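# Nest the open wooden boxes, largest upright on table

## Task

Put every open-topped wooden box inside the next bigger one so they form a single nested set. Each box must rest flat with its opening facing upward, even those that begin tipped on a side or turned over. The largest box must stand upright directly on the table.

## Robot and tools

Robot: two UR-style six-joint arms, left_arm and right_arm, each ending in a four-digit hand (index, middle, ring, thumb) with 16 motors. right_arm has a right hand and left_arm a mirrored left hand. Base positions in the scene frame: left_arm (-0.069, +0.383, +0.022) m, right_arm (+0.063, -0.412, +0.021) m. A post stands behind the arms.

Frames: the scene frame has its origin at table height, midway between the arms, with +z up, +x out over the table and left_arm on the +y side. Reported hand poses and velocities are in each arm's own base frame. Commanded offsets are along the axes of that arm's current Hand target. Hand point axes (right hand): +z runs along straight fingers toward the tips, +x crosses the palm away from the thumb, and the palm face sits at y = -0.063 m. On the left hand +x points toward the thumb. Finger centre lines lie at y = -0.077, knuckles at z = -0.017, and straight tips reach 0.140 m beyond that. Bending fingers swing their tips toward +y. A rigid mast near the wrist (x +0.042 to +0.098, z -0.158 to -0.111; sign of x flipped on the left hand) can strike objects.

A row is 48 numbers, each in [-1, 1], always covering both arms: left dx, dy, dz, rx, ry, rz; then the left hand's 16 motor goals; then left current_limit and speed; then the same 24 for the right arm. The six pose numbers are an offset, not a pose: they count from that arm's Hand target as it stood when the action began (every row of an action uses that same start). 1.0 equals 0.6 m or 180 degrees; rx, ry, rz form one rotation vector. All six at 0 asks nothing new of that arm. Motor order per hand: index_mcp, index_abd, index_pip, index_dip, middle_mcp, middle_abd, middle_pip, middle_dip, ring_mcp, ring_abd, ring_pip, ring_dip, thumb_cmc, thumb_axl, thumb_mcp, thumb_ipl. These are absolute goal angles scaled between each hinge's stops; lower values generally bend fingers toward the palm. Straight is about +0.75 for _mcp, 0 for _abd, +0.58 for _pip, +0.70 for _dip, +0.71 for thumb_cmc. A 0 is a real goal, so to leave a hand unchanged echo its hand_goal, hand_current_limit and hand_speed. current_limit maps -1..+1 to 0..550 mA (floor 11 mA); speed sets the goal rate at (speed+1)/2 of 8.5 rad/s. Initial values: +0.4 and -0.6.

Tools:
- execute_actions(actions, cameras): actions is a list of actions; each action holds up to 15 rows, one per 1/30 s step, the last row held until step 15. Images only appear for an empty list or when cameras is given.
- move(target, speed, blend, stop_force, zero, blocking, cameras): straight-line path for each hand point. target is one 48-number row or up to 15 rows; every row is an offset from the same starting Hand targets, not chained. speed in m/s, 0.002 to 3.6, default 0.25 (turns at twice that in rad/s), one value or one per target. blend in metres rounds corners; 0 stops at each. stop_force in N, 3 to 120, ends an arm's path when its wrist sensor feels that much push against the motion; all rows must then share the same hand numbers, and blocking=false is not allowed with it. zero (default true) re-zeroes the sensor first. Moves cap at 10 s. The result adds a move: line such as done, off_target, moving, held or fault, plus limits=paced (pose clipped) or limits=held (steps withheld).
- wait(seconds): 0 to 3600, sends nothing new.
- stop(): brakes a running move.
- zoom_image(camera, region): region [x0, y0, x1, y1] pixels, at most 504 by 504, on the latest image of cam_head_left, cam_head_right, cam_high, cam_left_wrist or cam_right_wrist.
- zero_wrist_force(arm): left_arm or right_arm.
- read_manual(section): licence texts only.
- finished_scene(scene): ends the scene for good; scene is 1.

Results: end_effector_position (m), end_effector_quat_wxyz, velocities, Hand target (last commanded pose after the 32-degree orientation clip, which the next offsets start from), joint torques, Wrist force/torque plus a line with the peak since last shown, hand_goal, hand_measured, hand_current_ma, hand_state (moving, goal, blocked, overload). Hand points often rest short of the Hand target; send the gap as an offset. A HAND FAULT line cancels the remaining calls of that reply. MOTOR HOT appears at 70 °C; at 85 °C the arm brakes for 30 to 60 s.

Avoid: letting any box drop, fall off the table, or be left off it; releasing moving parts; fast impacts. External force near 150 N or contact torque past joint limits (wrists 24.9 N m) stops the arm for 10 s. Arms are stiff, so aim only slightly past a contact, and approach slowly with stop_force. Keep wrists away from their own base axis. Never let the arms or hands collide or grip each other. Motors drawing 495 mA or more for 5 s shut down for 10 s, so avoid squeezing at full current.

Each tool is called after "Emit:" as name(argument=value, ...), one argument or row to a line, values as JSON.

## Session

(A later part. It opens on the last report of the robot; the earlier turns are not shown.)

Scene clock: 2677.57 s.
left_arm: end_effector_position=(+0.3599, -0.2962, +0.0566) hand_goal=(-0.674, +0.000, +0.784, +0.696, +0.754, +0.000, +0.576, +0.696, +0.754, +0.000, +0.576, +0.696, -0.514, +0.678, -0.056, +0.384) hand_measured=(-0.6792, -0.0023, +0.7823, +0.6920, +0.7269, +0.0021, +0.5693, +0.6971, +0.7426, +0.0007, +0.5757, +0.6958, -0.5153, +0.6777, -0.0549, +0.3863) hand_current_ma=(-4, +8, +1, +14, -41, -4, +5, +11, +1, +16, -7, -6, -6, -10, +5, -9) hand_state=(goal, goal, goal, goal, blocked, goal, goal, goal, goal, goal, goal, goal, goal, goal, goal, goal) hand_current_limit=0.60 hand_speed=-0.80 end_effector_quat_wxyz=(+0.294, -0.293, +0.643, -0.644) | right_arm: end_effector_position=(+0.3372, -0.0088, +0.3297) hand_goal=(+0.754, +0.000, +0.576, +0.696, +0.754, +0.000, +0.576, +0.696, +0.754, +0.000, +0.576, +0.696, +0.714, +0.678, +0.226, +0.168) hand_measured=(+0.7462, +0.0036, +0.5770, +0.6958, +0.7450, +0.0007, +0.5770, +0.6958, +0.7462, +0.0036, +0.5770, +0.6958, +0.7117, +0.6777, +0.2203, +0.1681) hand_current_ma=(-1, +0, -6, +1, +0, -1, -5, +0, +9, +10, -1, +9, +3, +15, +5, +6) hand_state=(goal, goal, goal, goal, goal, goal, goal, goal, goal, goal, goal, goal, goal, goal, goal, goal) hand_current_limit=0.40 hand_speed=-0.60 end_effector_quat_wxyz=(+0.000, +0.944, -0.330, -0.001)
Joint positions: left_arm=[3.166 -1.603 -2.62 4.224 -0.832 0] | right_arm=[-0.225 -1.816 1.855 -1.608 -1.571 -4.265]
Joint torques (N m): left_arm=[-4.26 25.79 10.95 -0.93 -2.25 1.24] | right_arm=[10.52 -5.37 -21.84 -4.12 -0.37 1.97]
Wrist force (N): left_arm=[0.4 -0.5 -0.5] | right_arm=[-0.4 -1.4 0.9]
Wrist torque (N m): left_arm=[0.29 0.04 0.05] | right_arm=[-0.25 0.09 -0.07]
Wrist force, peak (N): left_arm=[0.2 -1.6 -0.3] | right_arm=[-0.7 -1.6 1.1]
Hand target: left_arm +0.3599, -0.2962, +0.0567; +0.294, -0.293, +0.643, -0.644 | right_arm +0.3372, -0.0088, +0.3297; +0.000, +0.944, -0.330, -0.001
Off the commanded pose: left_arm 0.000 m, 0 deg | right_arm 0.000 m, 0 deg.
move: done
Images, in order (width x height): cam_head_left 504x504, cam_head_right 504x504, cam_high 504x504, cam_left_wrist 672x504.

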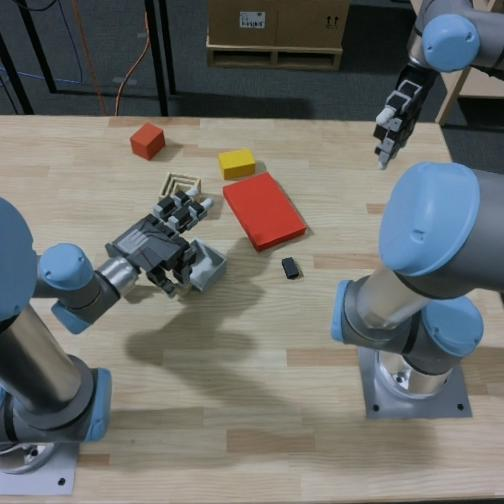

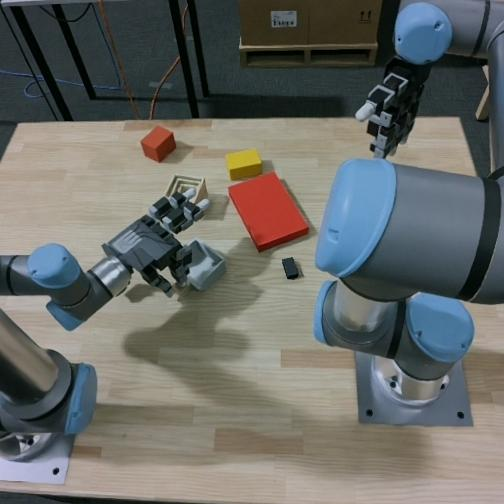

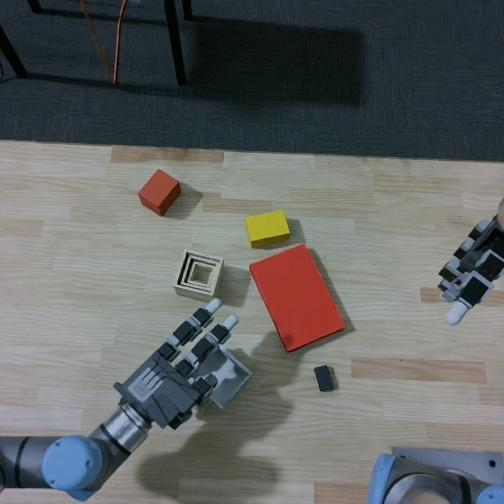

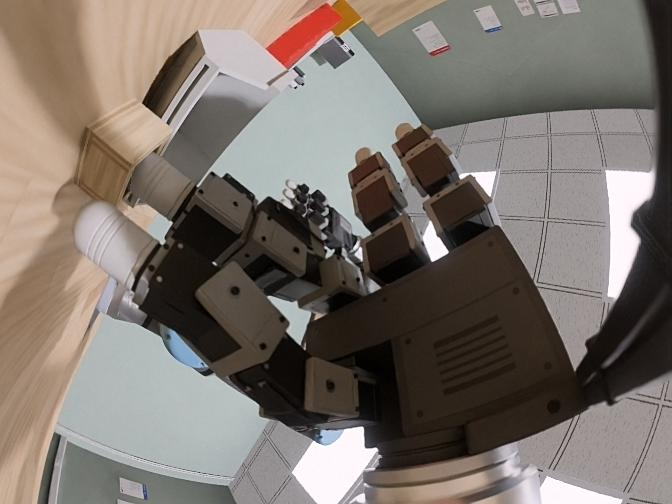

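Emit:
move(
  target=[0,0.02,0,0,0,0,-0.6740,0,0.7839,0.6957,0.754,0,0.576,0.6957,0.754,0,0.576,0.6957,-0.514,0.678,-0.0562,0.3838,0.6,-0.8,0,0,0,0,0,0,0.754,0,0.576,0.696,0.754,0,0.576,0.696,0.754,0,0.576,0.696,0.714,0.678,0.226,0.168,0.4,-0.6],
  speed=0.004,
  stop_force=3,
  cameras=["cam_left_wrist"],
)

Emit:
zoom_image(
  camera="cam_left_wrist",
  region=[0, 0, 220, 260],
)

Scene clock: 2687.17 s.
left_arm: end_effector_position=(+0.3599, -0.2962, +0.0446) hand_goal=(-0.674, +0.000, +0.784, +0.696, +0.754, +0.000, +0.576, +0.696, +0.754, +0.000, +0.576, +0.696, -0.514, +0.678, -0.056, +0.384) hand_measured=(-0.6792, -0.0023, +0.7823, +0.6920, +0.7269, +0.0021, +0.5693, +0.6971, +0.7414, +0.0007, +0.5757, +0.6958, -0.5153, +0.6777, -0.0549, +0.3853) hand_current_ma=(-21, +22, +0, -1, -33, +3, -11, -3, -15, -2, +4, +5, -6, -7, +2, -16) hand_state=(goal, goal, goal, goal, blocked, goal, goal, goal, goal, goal, goal, goal, goal, goal, goal, goal) hand_current_limit=0.60 hand_speed=-0.80 end_effector_quat_wxyz=(+0.294, -0.293, +0.643, -0.644) | right_arm: end_effector_position=(+0.3372, -0.0088, +0.3297) hand_goal=(+0.754, +0.000, +0.576, +0.696, +0.754, +0.000, +0.576, +0.696, +0.754, +0.000, +0.576, +0.696, +0.714, +0.678, +0.226, +0.168) hand_measured=(+0.7462, +0.0021, +0.5770, +0.6971, +0.7450, +0.0021, +0.5770, +0.6958, +0.7462, +0.0036, +0.5770, +0.6958, +0.7117, +0.6777, +0.2212, +0.1672) hand_current_ma=(-6, -3, -3, -13, +7, -9, -3, -5, +9, +7, -1, +4, +7, +7, +0, +3) hand_state=(goal, goal, goal, goal, goal, goal, goal, goal, goal, goal, goal, goal, goal, goal, goal, goal) hand_current_limit=0.40 hand_speed=-0.60 end_effector_quat_wxyz=(+0.000, +0.944, -0.330, -0.001)
Joint positions: left_arm=[3.166 -1.654 -2.631 4.286 -0.832 0] | right_arm=[-0.225 -1.816 1.855 -1.608 -1.571 -4.265]
Joint torques (N m): left_arm=[-5.97 24.57 7.3 -0.93 -2.03 1.6] | right_arm=[10.52 -5.11 -22.43 -4.12 -0.35 1.98]
Wrist force (N): left_arm=[0.2 -0.7 -0.2] | right_arm=[-0.4 -1.2 0.9]
Wrist torque (N m): left_arm=[0.22 0.07 0.06] | right_arm=[-0.22 0.09 -0.05]
Wrist force, peak (N): left_arm=[0.6 -1.2 -0.3] | right_arm=[-0.8 -1.6 1.0]
Hand target: left_arm +0.3599, -0.2962, +0.0447; +0.294, -0.293, +0.643, -0.644 | right_arm +0.3372, -0.0088, +0.3297; +0.000, +0.944, -0.330, -0.001
Off the commanded pose: left_arm 0.000 m, 0 deg | right_arm 0.000 m, 0 deg.
move: done

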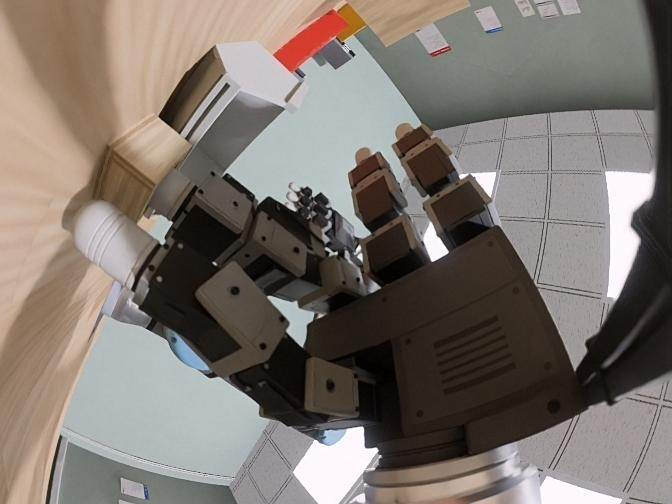

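Scaled by 1.938 from the camera's image (finer frame: 960x720).

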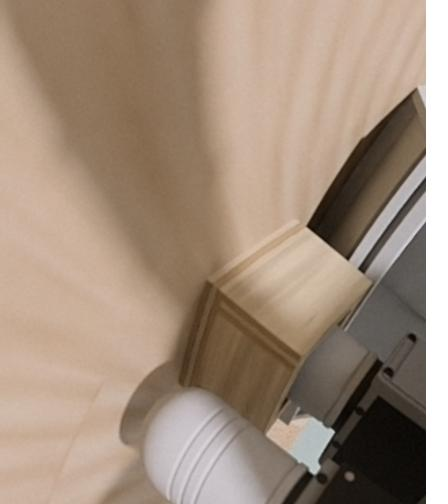

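Emit:
move(
  target=[0,0.0058,0,0,0,0,-0.6740,0,0.7839,0.6957,0.754,0,0.576,0.6957,0.754,0,0.576,0.6957,-0.514,0.678,-0.0562,0.3838,0.6,-0.8,0,0,0,0,0,0,0.754,0,0.576,0.696,0.754,0,0.576,0.696,0.754,0,0.576,0.696,0.714,0.678,0.226,0.168,0.4,-0.6],
  speed=0.003,
  stop_force=3,
)

Scene clock: 2692.90 s.
left_arm: end_effector_position=(+0.3600, -0.2962, +0.0441) hand_goal=(-0.674, +0.000, +0.784, +0.696, +0.754, +0.000, +0.576, +0.696, +0.754, +0.000, +0.576, +0.696, -0.514, +0.678, -0.056, +0.384) hand_measured=(-0.6804, -0.0023, +0.7823, +0.6920, +0.7269, +0.0007, +0.5680, +0.6971, +0.7426, +0.0007, +0.5770, +0.6958, -0.5153, +0.6777, -0.0549, +0.3853) hand_current_ma=(-4, +19, -8, +2, -45, -12, -1, +7, -13, +20, +1, +3, -1, -10, +10, -16) hand_state=(goal, goal, goal, goal, blocked, goal, goal, goal, goal, goal, goal, goal, goal, goal, goal, goal) hand_current_limit=0.60 hand_speed=-0.80 end_effector_quat_wxyz=(+0.294, -0.293, +0.643, -0.644) | right_arm: end_effector_position=(+0.3372, -0.0088, +0.3297) hand_goal=(+0.754, +0.000, +0.576, +0.696, +0.754, +0.000, +0.576, +0.696, +0.754, +0.000, +0.576, +0.696, +0.714, +0.678, +0.226, +0.168) hand_measured=(+0.7462, +0.0021, +0.5770, +0.6958, +0.7462, +0.0021, +0.5770, +0.6958, +0.7462, +0.0051, +0.5757, +0.6958, +0.7117, +0.6767, +0.2203, +0.1681) hand_current_ma=(+9, -1, -4, -3, +0, +0, -14, -9, +11, +12, +10, +4, +0, +13, +8, -2) hand_state=(goal, goal, goal, goal, goal, goal, goal, goal, goal, goal, goal, goal, goal, goal, goal, goal) hand_current_limit=0.40 hand_speed=-0.60 end_effector_quat_wxyz=(+0.000, +0.944, -0.330, -0.001)
Joint positions: left_arm=[3.166 -1.657 -2.631 4.29 -0.832 0] | right_arm=[-0.225 -1.816 1.855 -1.608 -1.571 -4.265]
Joint torques (N m): left_arm=[-3.35 25.97 17.89 -1.34 -1.21 -1.87] | right_arm=[10.73 -5.79 -22.32 -4.15 -0.24 2.01]
Wrist force (N): left_arm=[0.4 -4.1 -0.1] | right_arm=[-0.5 -1.2 0.7]
Wrist torque (N m): left_arm=[-0.11 0.06 0.19] | right_arm=[-0.21 0.11 -0.07]
Wrist force, peak (N): left_arm=[0.4 -6.4 0.1] | right_arm=[-0.7 -1.6 1.0]
Hand target: left_arm +0.3600, -0.2962, +0.0441; +0.294, -0.293, +0.643, -0.644 (not the last commanded pose) | right_arm +0.3372, -0.0088, +0.3297; +0.000, +0.944, -0.330, -0.001
Off the commanded pose: left_arm 0.003 m, 0 deg | right_arm 0.000 m, 0 deg.
move: contact (left_arm)

Emit:
move(
  target=[
    [0,-0.0025,0,0,0,0,-0.6740,0,0.7839,0.6957,0.754,0,0.576,0.6957,0.754,0,0.576,0.6957,-0.514,0.678,-0.0562,0.3838,0.6,-0.9,0,0,0,0,0,0,0.754,0,0.576,0.696,0.754,0,0.576,0.696,0.754,0,0.576,0.696,0.714,0.678,0.226,0.168,0.4,-0.6],
    [0,-0.0025,0,0,0,0,-0.6740,0,0.7839,0.6957,0.754,0,0.576,0.6957,0.754,0,0.576,0.6957,-0.514,0.678,-0.2300,0.600,0.6,-0.9,0,0,0,0,0,0,0.754,0,0.576,0.696,0.754,0,0.576,0.696,0.754,0,0.576,0.696,0.714,0.678,0.226,0.168,0.4,-0.6],
  ],
  speed=0.01,
  cameras=["cam_left_wrist","cam_head_right","cam_head_left"],
)

Emit:
zoom_image(
  camera="cam_left_wrist",
  region=[0, 50, 220, 310],
)

Emit:
zoom_image(
  camera="cam_head_right",
  region=[150, 250, 200, 300],
)

Scene clock: 2713.80 s.
left_arm: end_effector_position=(+0.3600, -0.2962, +0.0456) hand_goal=(-0.674, +0.000, +0.784, +0.696, +0.754, +0.000, +0.576, +0.696, +0.754, +0.000, +0.576, +0.696, -0.514, +0.678, -0.230, +0.600) hand_measured=(-0.6792, -0.0023, +0.7835, +0.6932, +0.7269, +0.0021, +0.5693, +0.6971, +0.7426, +0.0007, +0.5757, +0.6958, -0.5153, +0.6777, -0.2201, +0.5978) hand_current_ma=(+1, +11, +7, -15, -43, +0, -2, -11, -10, +6, -4, -3, +8, +3, +29, -4) hand_state=(goal, goal, goal, goal, blocked, goal, goal, goal, goal, goal, goal, goal, goal, goal, goal, goal) hand_current_limit=0.60 hand_speed=-0.90 end_effector_quat_wxyz=(+0.294, -0.293, +0.643, -0.644) | right_arm: end_effector_position=(+0.3372, -0.0088, +0.3297) hand_goal=(+0.754, +0.000, +0.576, +0.696, +0.754, +0.000, +0.576, +0.696, +0.754, +0.000, +0.576, +0.696, +0.714, +0.678, +0.226, +0.168) hand_measured=(+0.7450, +0.0021, +0.5770, +0.6971, +0.7462, +0.0021, +0.5770, +0.6958, +0.7450, +0.0036, +0.5770, +0.6958, +0.7129, +0.6777, +0.2203, +0.1681) hand_current_ma=(-6, +8, +0, -9, -3, +12, -7, -4, -4, +10, +8, +4, +3, +5, +3, +1) hand_state=(goal, goal, goal, goal, goal, goal, goal, goal, goal, goal, goal, goal, goal, goal, goal, goal) hand_current_limit=0.40 hand_speed=-0.60 end_effector_quat_wxyz=(+0.000, +0.944, -0.330, -0.001)
Joint positions: left_arm=[3.166 -1.65 -2.63 4.282 -0.832 0] | right_arm=[-0.225 -1.816 1.855 -1.608 -1.571 -4.265]
Joint torques (N m): left_arm=[-1.93 0.01 4.49 3.84 -1.18 1.22] | right_arm=[10.54 -5.68 -22.68 -4.12 -0.29 1.97]
Wrist force (N): left_arm=[0.5 -0.5 0.0] | right_arm=[-0.8 -1.5 0.6]
Wrist torque (N m): left_arm=[0.23 0.04 0.07] | right_arm=[-0.23 0.15 -0.11]
Wrist force, peak (N): left_arm=[0.4 -4.5 -0.1] | right_arm=[-0.9 -1.5 1.2]
Hand target: left_arm +0.3600, -0.2962, +0.0456; +0.294, -0.293, +0.643, -0.644 | right_arm +0.3372, -0.0088, +0.3297; +0.000, +0.944, -0.330, -0.001
Off the commanded pose: left_arm 0.000 m, 0 deg | right_arm 0.000 m, 0 deg.
move: done
Images, in order (width x height): cam_head_left 504x504, cam_head_right 504x504, cam_left_wrist 672x504.

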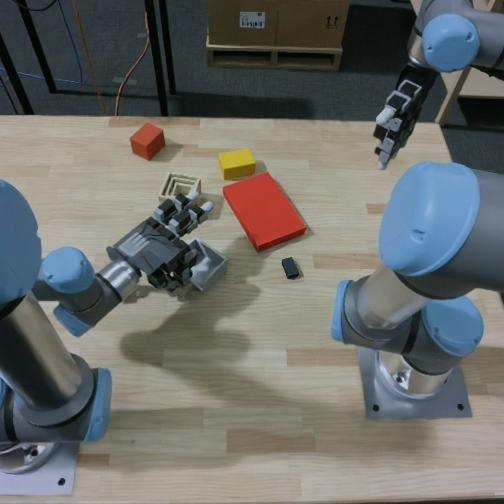

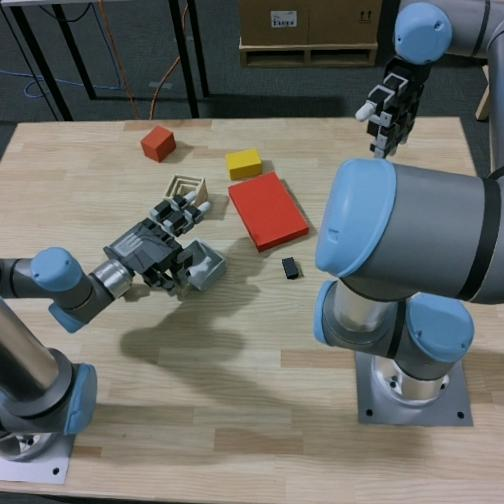

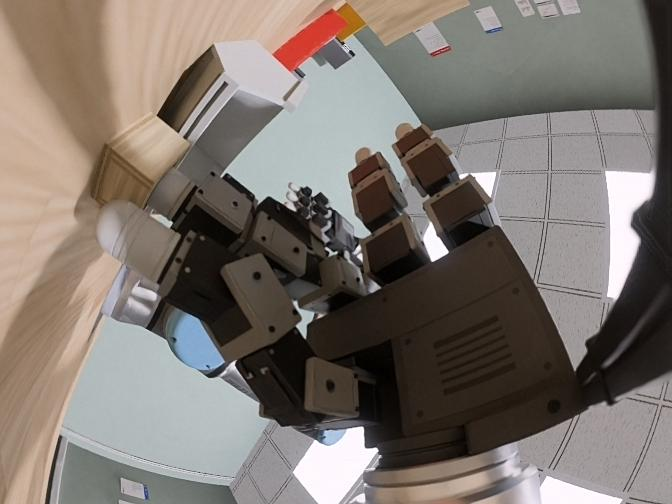

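Scaled by 1.938 from the camera's image (finer frame: 960x720).

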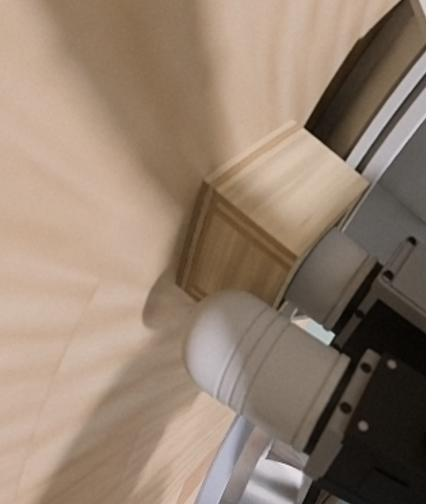

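Scaled by 10.080 from the camera's image (finer frame: 720x720).

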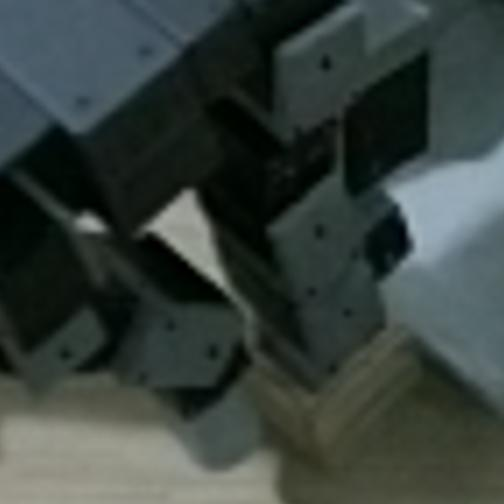

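Emit:
move(
  target=[
    [0,0,0,0,0,0,-0.6900,0,0.7839,0.6957,0.754,0,0.576,0.6957,0.754,0,0.576,0.6957,-0.514,0.678,-0.2700,0.600,0.6,-0.95,0,0,0,0,0,0,0.754,0,0.576,0.696,0.754,0,0.576,0.696,0.754,0,0.576,0.696,0.714,0.678,0.226,0.168,0.4,-0.6],
    [0,-0.0001,0,0,0,0,-0.7200,0,0.7839,0.6957,0.754,0,0.576,0.6957,0.754,0,0.576,0.6957,-0.514,0.678,-0.3000,0.600,0.6,-0.95,0,0,0,0,0,0,0.754,0,0.576,0.696,0.754,0,0.576,0.696,0.754,0,0.576,0.696,0.714,0.678,0.226,0.168,0.4,-0.6],
  ],
  speed=0.01,
  cameras=["cam_left_wrist","cam_head_right"],
)

Emit:
zoom_image(
  camera="cam_left_wrist",
  region=[0, 50, 220, 310],
)

Emit:
zoom_image(
  camera="cam_head_right",
  region=[150, 250, 200, 300],
)

Scene clock: 2720.87 s.
left_arm: end_effector_position=(+0.3600, -0.2962, +0.0457) hand_goal=(-0.720, +0.000, +0.784, +0.696, +0.754, +0.000, +0.576, +0.696, +0.754, +0.000, +0.576, +0.696, -0.514, +0.678, -0.300, +0.600) hand_measured=(-0.6925, -0.0008, +0.7861, +0.6958, +0.7257, +0.0007, +0.5693, +0.6971, +0.7426, +0.0007, +0.5757, +0.6958, -0.5165, +0.6777, -0.2597, +0.6035) hand_current_ma=(+37, +7, -13, +6, -50, -11, +8, +11, +4, +6, -13, -2, -7, -4, +98, +5) hand_state=(blocked, goal, goal, goal, blocked, goal, goal, goal, goal, goal, goal, goal, goal, goal, blocked, goal) hand_current_limit=0.60 hand_speed=-0.95 end_effector_quat_wxyz=(+0.294, -0.293, +0.643, -0.644) | right_arm: end_effector_position=(+0.3372, -0.0088, +0.3297) hand_goal=(+0.754, +0.000, +0.576, +0.696, +0.754, +0.000, +0.576, +0.696, +0.754, +0.000, +0.576, +0.696, +0.714, +0.678, +0.226, +0.168) hand_measured=(+0.7462, +0.0021, +0.5770, +0.6958, +0.7462, +0.0007, +0.5757, +0.6958, +0.7462, +0.0036, +0.5770, +0.6958, +0.7117, +0.6767, +0.2203, +0.1681) hand_current_ma=(+1, -2, -9, -5, +2, -1, +10, -11, +11, +2, -4, -3, +4, +8, -4, +9) hand_state=(goal, goal, goal, goal, goal, goal, goal, goal, goal, goal, goal, goal, goal, goal, goal, goal) hand_current_limit=0.40 hand_speed=-0.60 end_effector_quat_wxyz=(+0.000, +0.944, -0.330, -0.001)
Joint positions: left_arm=[3.166 -1.65 -2.63 4.281 -0.832 0] | right_arm=[-0.225 -1.816 1.855 -1.608 -1.571 -4.265]
Joint torques (N m): left_arm=[-0.3 26.98 16.11 -0.81 -0.56 2.13] | right_arm=[10.34 -5.31 -22.54 -4.09 -0.24 1.97]
Wrist force (N): left_arm=[0.3 -0.5 -0.3] | right_arm=[-0.6 -1.2 0.9]
Wrist torque (N m): left_arm=[0.25 0.07 0.03] | right_arm=[-0.22 0.12 -0.08]
Wrist force, peak (N): left_arm=[0.4 -0.6 -0.7] | right_arm=[-0.6 -1.7 1.1]
Hand target: left_arm +0.3600, -0.2962, +0.0457; +0.294, -0.293, +0.643, -0.644 | right_arm +0.3372, -0.0088, +0.3297; +0.000, +0.944, -0.330, -0.001
Off the commanded pose: left_arm 0.000 m, 0 deg | right_arm 0.000 m, 0 deg.
move: done
Images, in order (width x height): cam_head_right 504x504, cam_left_wrist 672x504.

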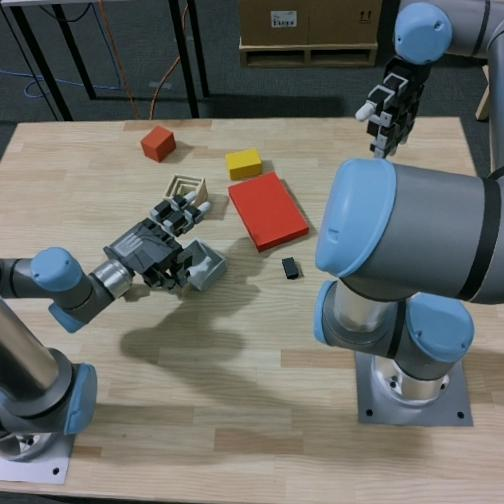

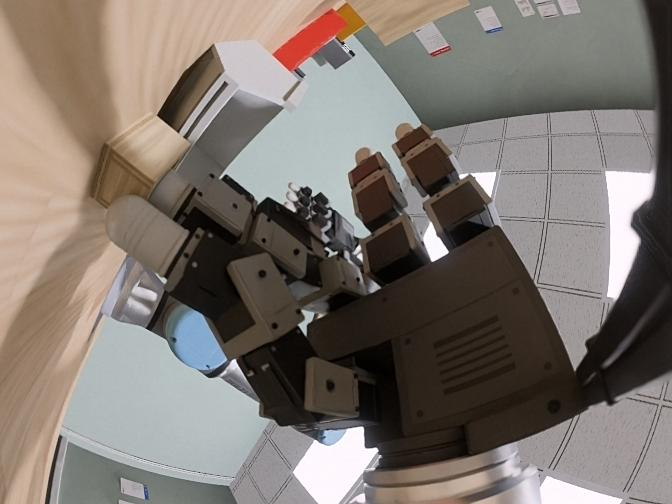

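Scaled by 1.938 from the camera's image (finer frame: 960x720).

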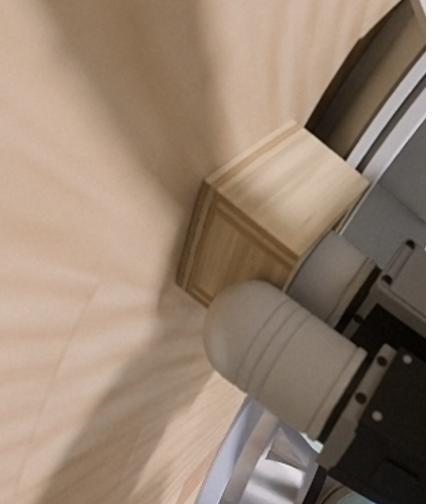

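Scaled by 10.080 from the camera's image (finer frame: 720x720).

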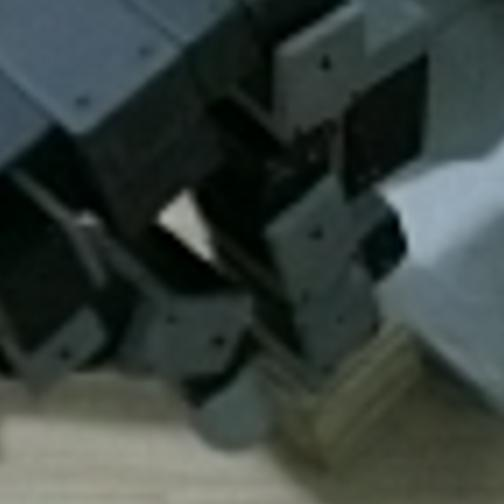

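Emit:
move(
  target=[
    [0,0,0,0,0,0,-0.7700,0,0.7839,0.6957,0.754,0,0.576,0.6957,0.754,0,0.576,0.6957,-0.514,0.678,-0.3300,0.600,0.6,-0.95,0,0,0,0,0,0,0.754,0,0.576,0.696,0.754,0,0.576,0.696,0.754,0,0.576,0.696,0.714,0.678,0.226,0.168,0.4,-0.6],
    [0,-0.03,0,0,0,0,-0.7700,0,0.7839,0.6957,0.754,0,0.576,0.6957,0.754,0,0.576,0.6957,-0.514,0.678,-0.3300,0.600,0.6,-0.95,0,0,0,0,0,0,0.754,0,0.576,0.696,0.754,0,0.576,0.696,0.754,0,0.576,0.696,0.714,0.678,0.226,0.168,0.4,-0.6],
  ],
  speed=0.015,
  cameras=["cam_left_wrist","cam_head_right","cam_head_left"],
)

Emit:
zoom_image(
  camera="cam_left_wrist",
  region=[0, 50, 220, 310],
)

Emit:
zoom_image(
  camera="cam_head_right",
  region=[150, 240, 210, 300],
)

Scene clock: 2730.60 s.
left_arm: end_effector_position=(+0.3600, -0.2962, +0.0638) hand_goal=(-0.770, +0.000, +0.784, +0.696, +0.754, +0.000, +0.576, +0.696, +0.754, +0.000, +0.576, +0.696, -0.514, +0.678, -0.330, +0.600) hand_measured=(-0.7021, +0.0007, +0.8028, +0.7034, +0.7269, +0.0007, +0.5693, +0.6971, +0.7426, +0.0007, +0.5757, +0.6958, -0.5165, +0.6777, -0.2696, +0.6112) hand_current_ma=(+129, +19, +21, +16, -44, -13, +4, +14, -14, +15, -1, +7, +1, -21, +149, +17) hand_state=(blocked, goal, goal, goal, blocked, goal, goal, goal, goal, goal, goal, goal, goal, goal, blocked, goal) hand_current_limit=0.60 hand_speed=-0.95 end_effector_quat_wxyz=(+0.294, -0.293, +0.643, -0.644) end_effector_velocity=(+0.001, +0.000, +0.000) end_effector_angular_velocity=(+0.000, -0.004, +0.000) | right_arm: end_effector_position=(+0.3372, -0.0088, +0.3297) hand_goal=(+0.754, +0.000, +0.576, +0.696, +0.754, +0.000, +0.576, +0.696, +0.754, +0.000, +0.576, +0.696, +0.714, +0.678, +0.226, +0.168) hand_measured=(+0.7462, +0.0036, +0.5770, +0.6958, +0.7450, +0.0021, +0.5770, +0.6958, +0.7474, +0.0036, +0.5770, +0.6958, +0.7117, +0.6777, +0.2203, +0.1681) hand_current_ma=(-7, -6, -3, -3, +0, -9, -5, +0, +6, +5, +7, +3, -1, +10, +3, +4) hand_state=(goal, goal, goal, goal, goal, goal, goal, goal, goal, goal, goal, goal, goal, goal, goal, goal) hand_current_limit=0.40 hand_speed=-0.60 end_effector_quat_wxyz=(+0.000, +0.944, -0.330, -0.001)
Joint positions: left_arm=[3.166 -1.574 -2.613 4.189 -0.832 0] | right_arm=[-0.225 -1.816 1.855 -1.608 -1.571 -4.265]
Joint velocities: left_arm=[0 -0.002 0.001 0.006 0 0] | right_arm=[within noise]
Joint torques (N m): left_arm=[8.53 -0.39 12.89 4.05 1.91 -0.41] | right_arm=[10.51 -5.48 -22.28 -4.02 -0.19 2.05]
Wrist force (N): left_arm=[0.2 -0.2 0.0] | right_arm=[-0.5 -1.3 0.8]
Wrist torque (N m): left_arm=[0.27 0.07 0.04] | right_arm=[-0.24 0.10 -0.07]
Wrist force, peak (N): left_arm=[0.8 -1.0 0.2] | right_arm=[-0.8 -1.7 1.0]
Hand target: left_arm +0.3600, -0.2962, +0.0637; +0.294, -0.293, +0.643, -0.644 | right_arm +0.3372, -0.0088, +0.3297; +0.000, +0.944, -0.330, -0.001
Off the commanded pose: left_arm 0.000 m, 0 deg | right_arm 0.000 m, 0 deg.
move: done
Images, in order (width x height): cam_head_left 504x504, cam_head_right 504x504, cam_left_wrist 672x504.

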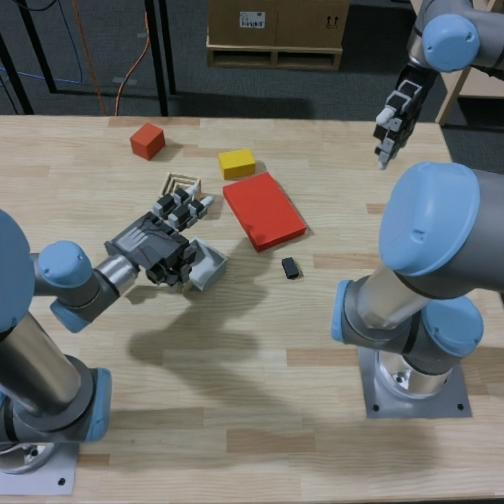

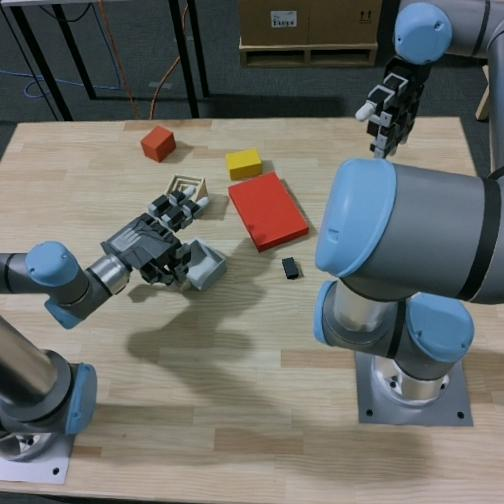

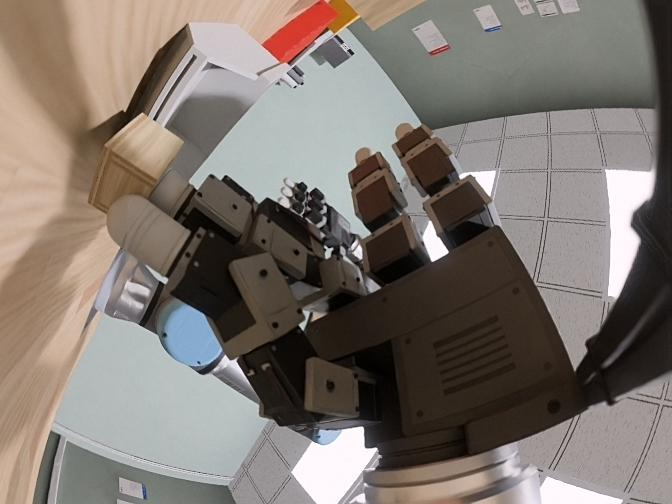

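Scaled by 1.938 from the camera's image (finer frame: 960x720).

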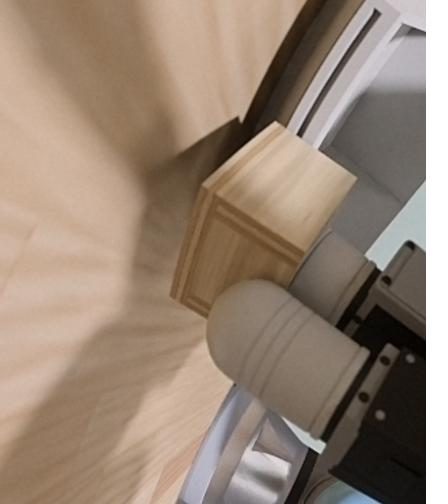

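Scaled by 8.400 from the camera's image (finer frame: 720x720).

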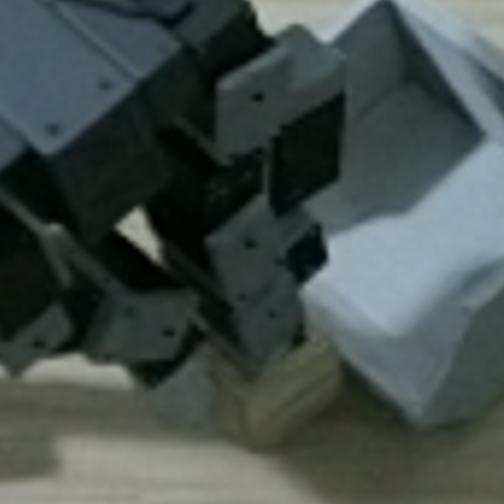

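Emit:
move(
  target=[
    [0,-0.1437,0,0,0,0,-0.7700,0,0.7839,0.6957,0.754,0,0.576,0.6957,0.754,0,0.576,0.6957,-0.514,0.678,-0.3300,0.600,0.6,-0.95,0,0,0,0,0,0,0.754,0,0.576,0.696,0.754,0,0.576,0.696,0.754,0,0.576,0.696,0.714,0.678,0.226,0.168,0.4,-0.6],
    [-0.3248,-0.1437,0.2817,0,-0.1556,0,-0.7700,0,0.7839,0.6957,0.754,0,0.576,0.6957,0.754,0,0.576,0.6957,-0.514,0.678,-0.3300,0.600,0.6,-0.95,0,0,0,0,0,0,0.754,0,0.576,0.696,0.754,0,0.576,0.696,0.754,0,0.576,0.696,0.714,0.678,0.226,0.168,0.4,-0.6],
  ],
  speed=[0.06,0.1],
  blend=[0.02,0],
  cameras=["cam_high","cam_head_right","cam_head_left","cam_left_wrist"],
)

Emit:
zoom_image(
  camera="cam_head_left",
  region=[140, 130, 220, 210],
)

Emit:
zoom_image(
  camera="cam_head_right",
  region=[140, 130, 220, 210],
)

Emit:
zoom_image(
  camera="cam_high",
  region=[160, 240, 230, 310],
)

Emit:
zoom_image(
  camera="cam_left_wrist",
  region=[0, 0, 220, 310],
)

Scene clock: 2753.73 s.
left_arm: end_effector_position=(+0.6151, -0.2599, +0.1502) hand_goal=(-0.770, +0.000, +0.784, +0.696, +0.754, +0.000, +0.576, +0.696, +0.754, +0.000, +0.576, +0.696, -0.514, +0.678, -0.330, +0.600) hand_measured=(-0.7021, +0.0021, +0.8028, +0.7047, +0.7269, +0.0007, +0.5693, +0.6971, +0.7414, +0.0007, +0.5757, +0.6958, -0.5165, +0.6777, -0.2696, +0.6102) hand_current_ma=(+122, +12, +25, +20, -41, -6, -15, +22, -14, +6, -6, -3, +0, -16, +153, +12) hand_state=(blocked, goal, goal, goal, blocked, goal, goal, goal, goal, goal, goal, goal, goal, goal, blocked, goal) hand_current_limit=0.60 hand_speed=-0.95 end_effector_quat_wxyz=(+0.441, -0.440, +0.553, -0.554) | right_arm: end_effector_position=(+0.3372, -0.0088, +0.3297) hand_goal=(+0.754, +0.000, +0.576, +0.696, +0.754, +0.000, +0.576, +0.696, +0.754, +0.000, +0.576, +0.696, +0.714, +0.678, +0.226, +0.168) hand_measured=(+0.7462, +0.0021, +0.5770, +0.6958, +0.7462, +0.0007, +0.5770, +0.6958, +0.7462, +0.0036, +0.5770, +0.6958, +0.7117, +0.6777, +0.2193, +0.1681) hand_current_ma=(-4, -8, +1, -5, -8, -13, -3, -10, +16, +15, +3, +10, +3, +7, +3, +8) hand_state=(goal, goal, goal, goal, goal, goal, goal, goal, goal, goal, goal, goal, goal, goal, goal, goal) hand_current_limit=0.40 hand_speed=-0.60 end_effector_quat_wxyz=(+0.000, +0.944, -0.330, -0.001)
Joint positions: left_arm=[3.012 -1.824 -1.974 3.799 -1.475 0] | right_arm=[-0.225 -1.816 1.855 -1.608 -1.571 -4.265]
Joint torques (N m): left_arm=[9.33 39.84 17.56 4.37 1.27 2.23] | right_arm=[10.47 -5.83 -22.43 -3.99 -0.31 1.99]
Wrist force (N): left_arm=[0.7 -0.4 -0.3] | right_arm=[-0.3 -1.5 0.8]
Wrist torque (N m): left_arm=[0.25 0.02 -0.02] | right_arm=[-0.25 0.07 -0.06]
Wrist force, peak (N): left_arm=[1.0 -0.9 -0.1] | right_arm=[-0.7 -1.6 1.1]
Hand target: left_arm +0.6152, -0.2597, +0.1503; +0.441, -0.440, +0.553, -0.554 | right_arm +0.3372, -0.0088, +0.3297; +0.000, +0.944, -0.330, -0.001
Off the commanded pose: left_arm 0.000 m, 0 deg | right_arm 0.000 m, 0 deg.
move: done
Images, in order (width x height): cam_head_left 504x504, cam_head_right 504x504, cam_high 504x504, cam_left_wrist 672x504.

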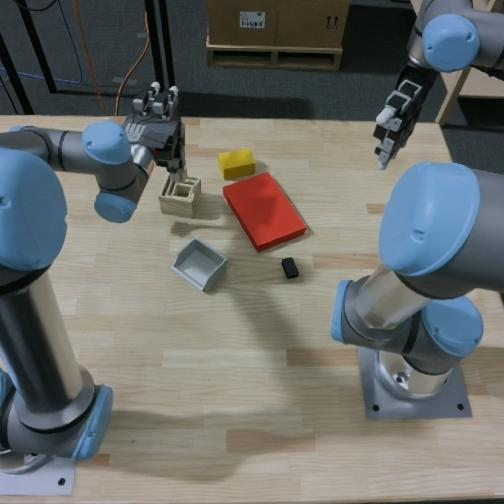

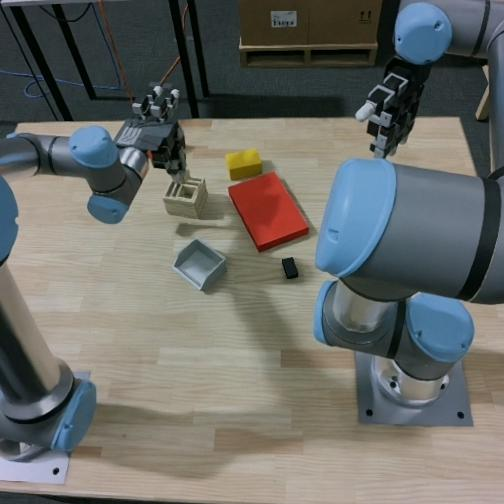

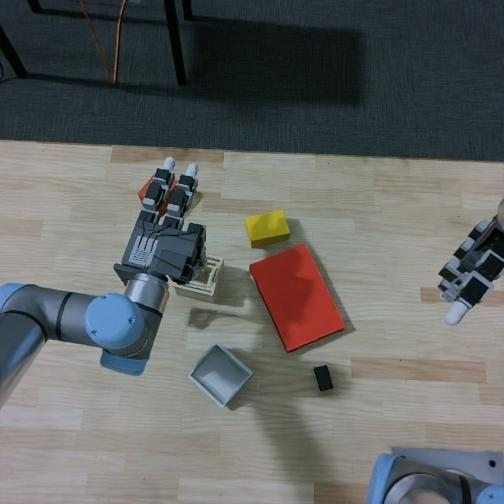

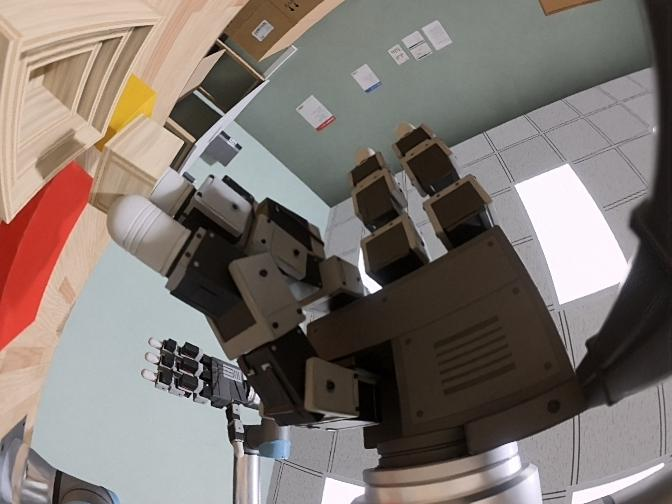

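Scaled by 6.300 from the camera's image (finer frame: 720x720).

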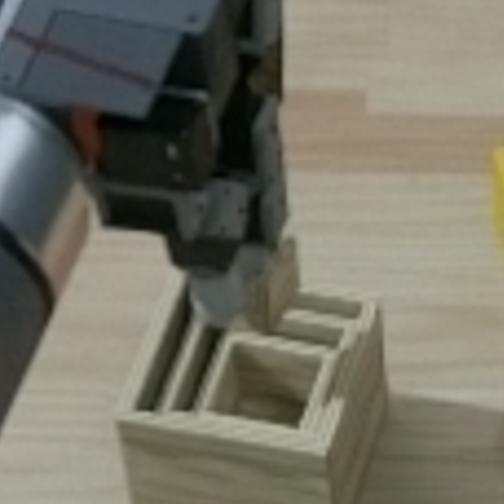

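Scaled by 6.300 from the camera's image (finer frame: 720x720).

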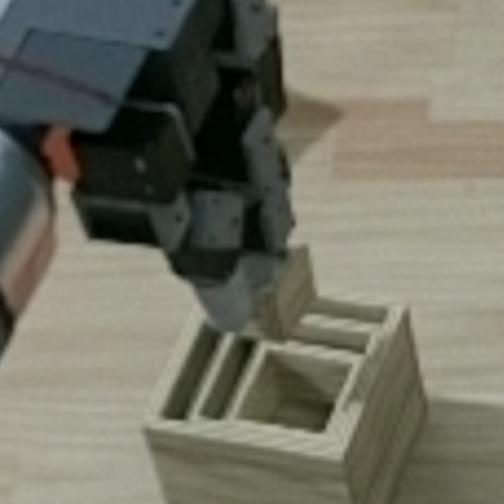

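Scaled by 7.200 from the camera's image (finer frame: 720x720).

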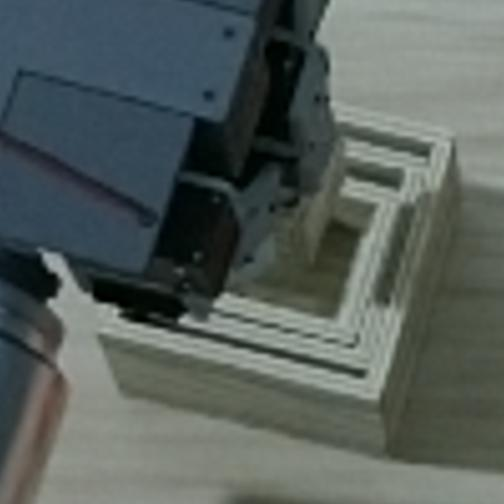

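Scaled by 1.626 from the camera's image (finer frame: 960x720).

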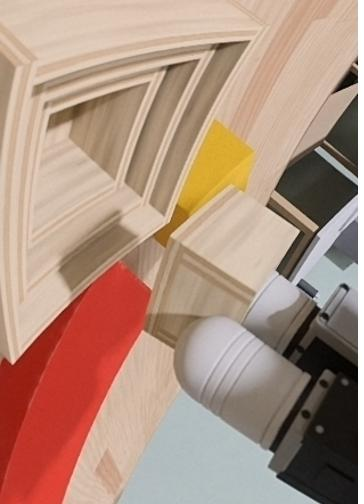

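Emit:
move(
  target=[0,0.05,0,0,0,0,-0.7700,0,0.7839,0.6957,0.754,0,0.576,0.6957,0.754,0,0.576,0.6957,-0.514,0.678,-0.3300,0.600,0.6,-0.95,0,0,0,0,0,0,0.754,0,0.576,0.696,0.754,0,0.576,0.696,0.754,0,0.576,0.696,0.714,0.678,0.226,0.168,0.4,-0.6],
  speed=0.03,
  stop_force=3,
  cameras=["cam_high","cam_head_right","cam_head_left","cam_left_wrist"],
)

Emit:
zoom_image(
  camera="cam_head_left",
  region=[155, 165, 215, 225],
)

Emit:
zoom_image(
  camera="cam_head_right",
  region=[155, 165, 215, 225],
)

Emit:
zoom_image(
  camera="cam_high",
  region=[170, 245, 230, 305],
)

Emit:
zoom_image(
  camera="cam_left_wrist",
  region=[0, 0, 220, 310],
)

Scene clock: 2761.90 s.
left_arm: end_effector_position=(+0.6153, -0.2597, +0.1203) hand_goal=(-0.770, +0.000, +0.784, +0.696, +0.754, +0.000, +0.576, +0.696, +0.754, +0.000, +0.576, +0.696, -0.514, +0.678, -0.330, +0.600) hand_measured=(-0.7009, +0.0021, +0.8028, +0.7047, +0.7269, +0.0007, +0.5693, +0.6971, +0.7426, +0.0007, +0.5757, +0.6958, -0.5165, +0.6777, -0.2686, +0.6112) hand_current_ma=(+133, +8, +15, +0, -46, -12, -10, -6, -17, +13, -4, +6, -6, -13, +151, +9) hand_state=(blocked, goal, goal, goal, blocked, goal, goal, goal, goal, goal, goal, goal, goal, goal, blocked, goal) hand_current_limit=0.60 hand_speed=-0.95 end_effector_quat_wxyz=(+0.441, -0.440, +0.553, -0.554) | right_arm: end_effector_position=(+0.3372, -0.0088, +0.3297) hand_goal=(+0.754, +0.000, +0.576, +0.696, +0.754, +0.000, +0.576, +0.696, +0.754, +0.000, +0.576, +0.696, +0.714, +0.678, +0.226, +0.168) hand_measured=(+0.7450, +0.0021, +0.5757, +0.6958, +0.7462, +0.0021, +0.5770, +0.6958, +0.7462, +0.0036, +0.5770, +0.6958, +0.7129, +0.6777, +0.2203, +0.1672) hand_current_ma=(-7, +3, -8, -6, -1, +0, +5, -13, +9, +10, +2, +7, +5, +8, -5, +12) hand_state=(goal, goal, goal, goal, goal, goal, goal, goal, goal, goal, goal, goal, goal, goal, goal, goal) hand_current_limit=0.40 hand_speed=-0.60 end_effector_quat_wxyz=(+0.000, +0.944, -0.330, -0.001)
Joint positions: left_arm=[3.012 -1.873 -2.005 3.88 -1.475 0] | right_arm=[-0.225 -1.816 1.855 -1.608 -1.571 -4.265]
Joint torques (N m): left_arm=[8.43 43.56 26.72 -0.21 -2.01 -0.48] | right_arm=[10.59 -5.83 -23.07 -3.95 -0.32 1.98]
Wrist force (N): left_arm=[0.5 -0.5 -0.4] | right_arm=[-0.6 -1.1 0.7]
Wrist torque (N m): left_arm=[0.27 0.04 -0.05] | right_arm=[-0.20 0.13 -0.08]
Wrist force, peak (N): left_arm=[0.7 -1.3 0.1] | right_arm=[-0.5 -1.7 1.4]
Hand target: left_arm +0.6153, -0.2597, +0.1203; +0.441, -0.440, +0.553, -0.554 | right_arm +0.3372, -0.0088, +0.3297; +0.000, +0.944, -0.330, -0.001
Off the commanded pose: left_arm 0.000 m, 0 deg | right_arm 0.000 m, 0 deg.
move: done
Images, in order (width x height): cam_head_left 504x504, cam_head_right 504x504, cam_high 504x504, cam_left_wrist 672x504.

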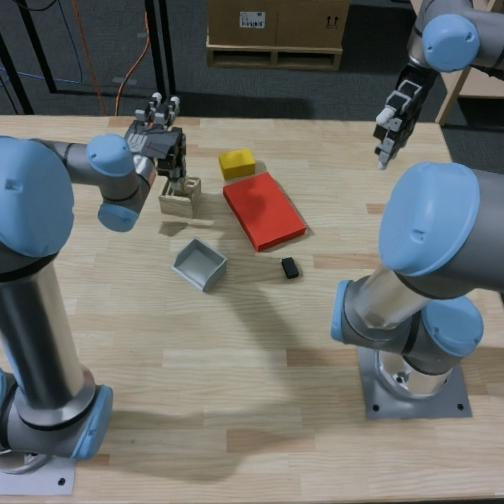

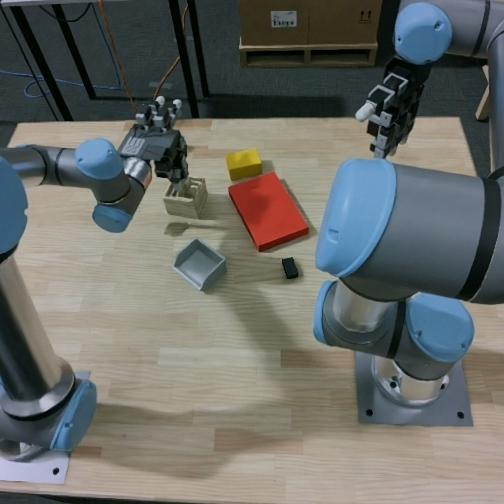

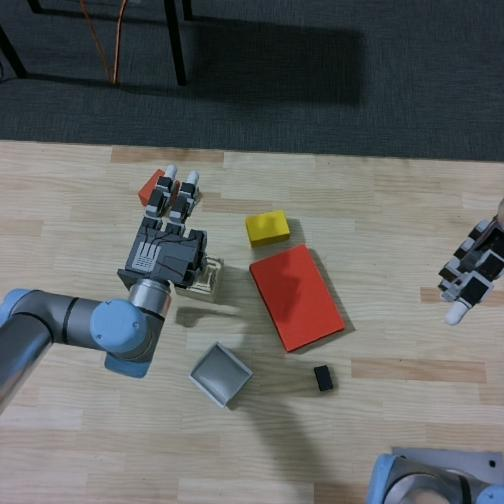

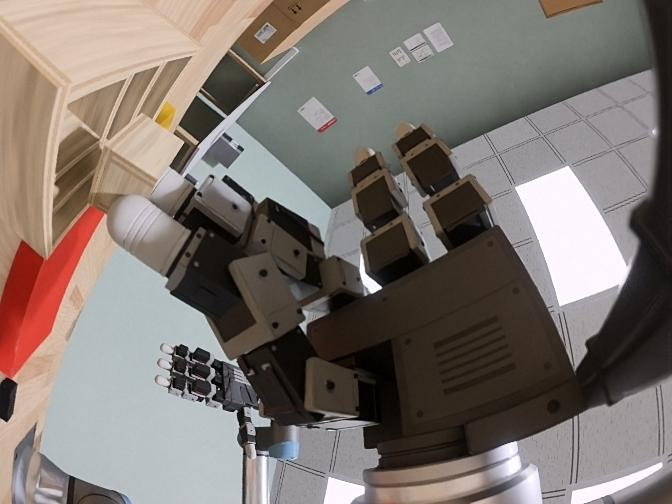

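Scaled by 8.400 from the camera's image (finer frame: 720x720).

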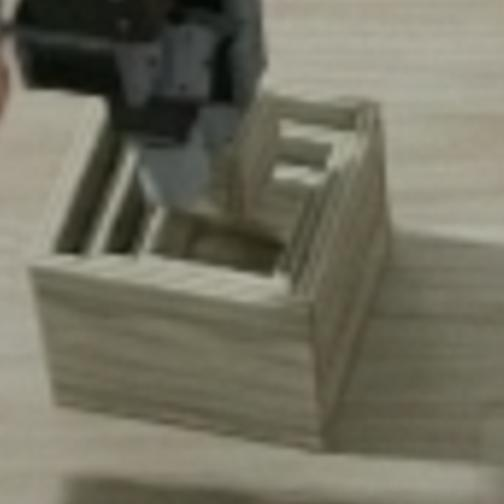

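Scaled by 8.400 from the camera's image (finer frame: 720x720).

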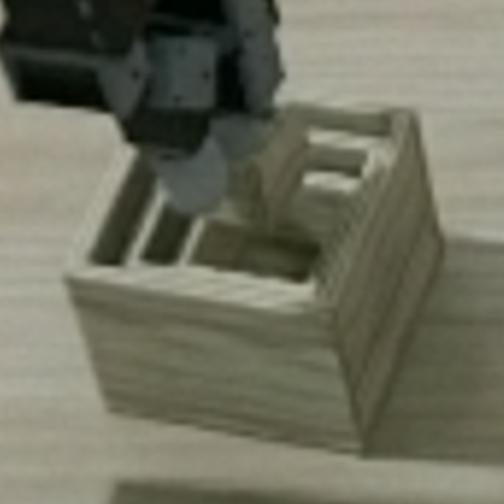

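Scaled by 8.400 from the camera's image (finer frame: 720x720).

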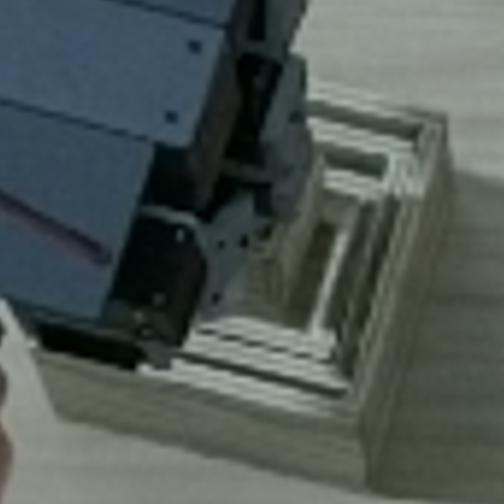

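Scaled by 1.626 from the camera's image (finer frame: 960x720).

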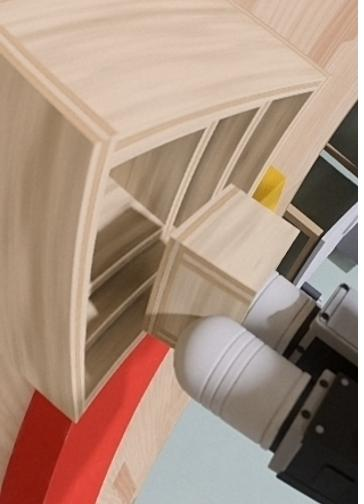

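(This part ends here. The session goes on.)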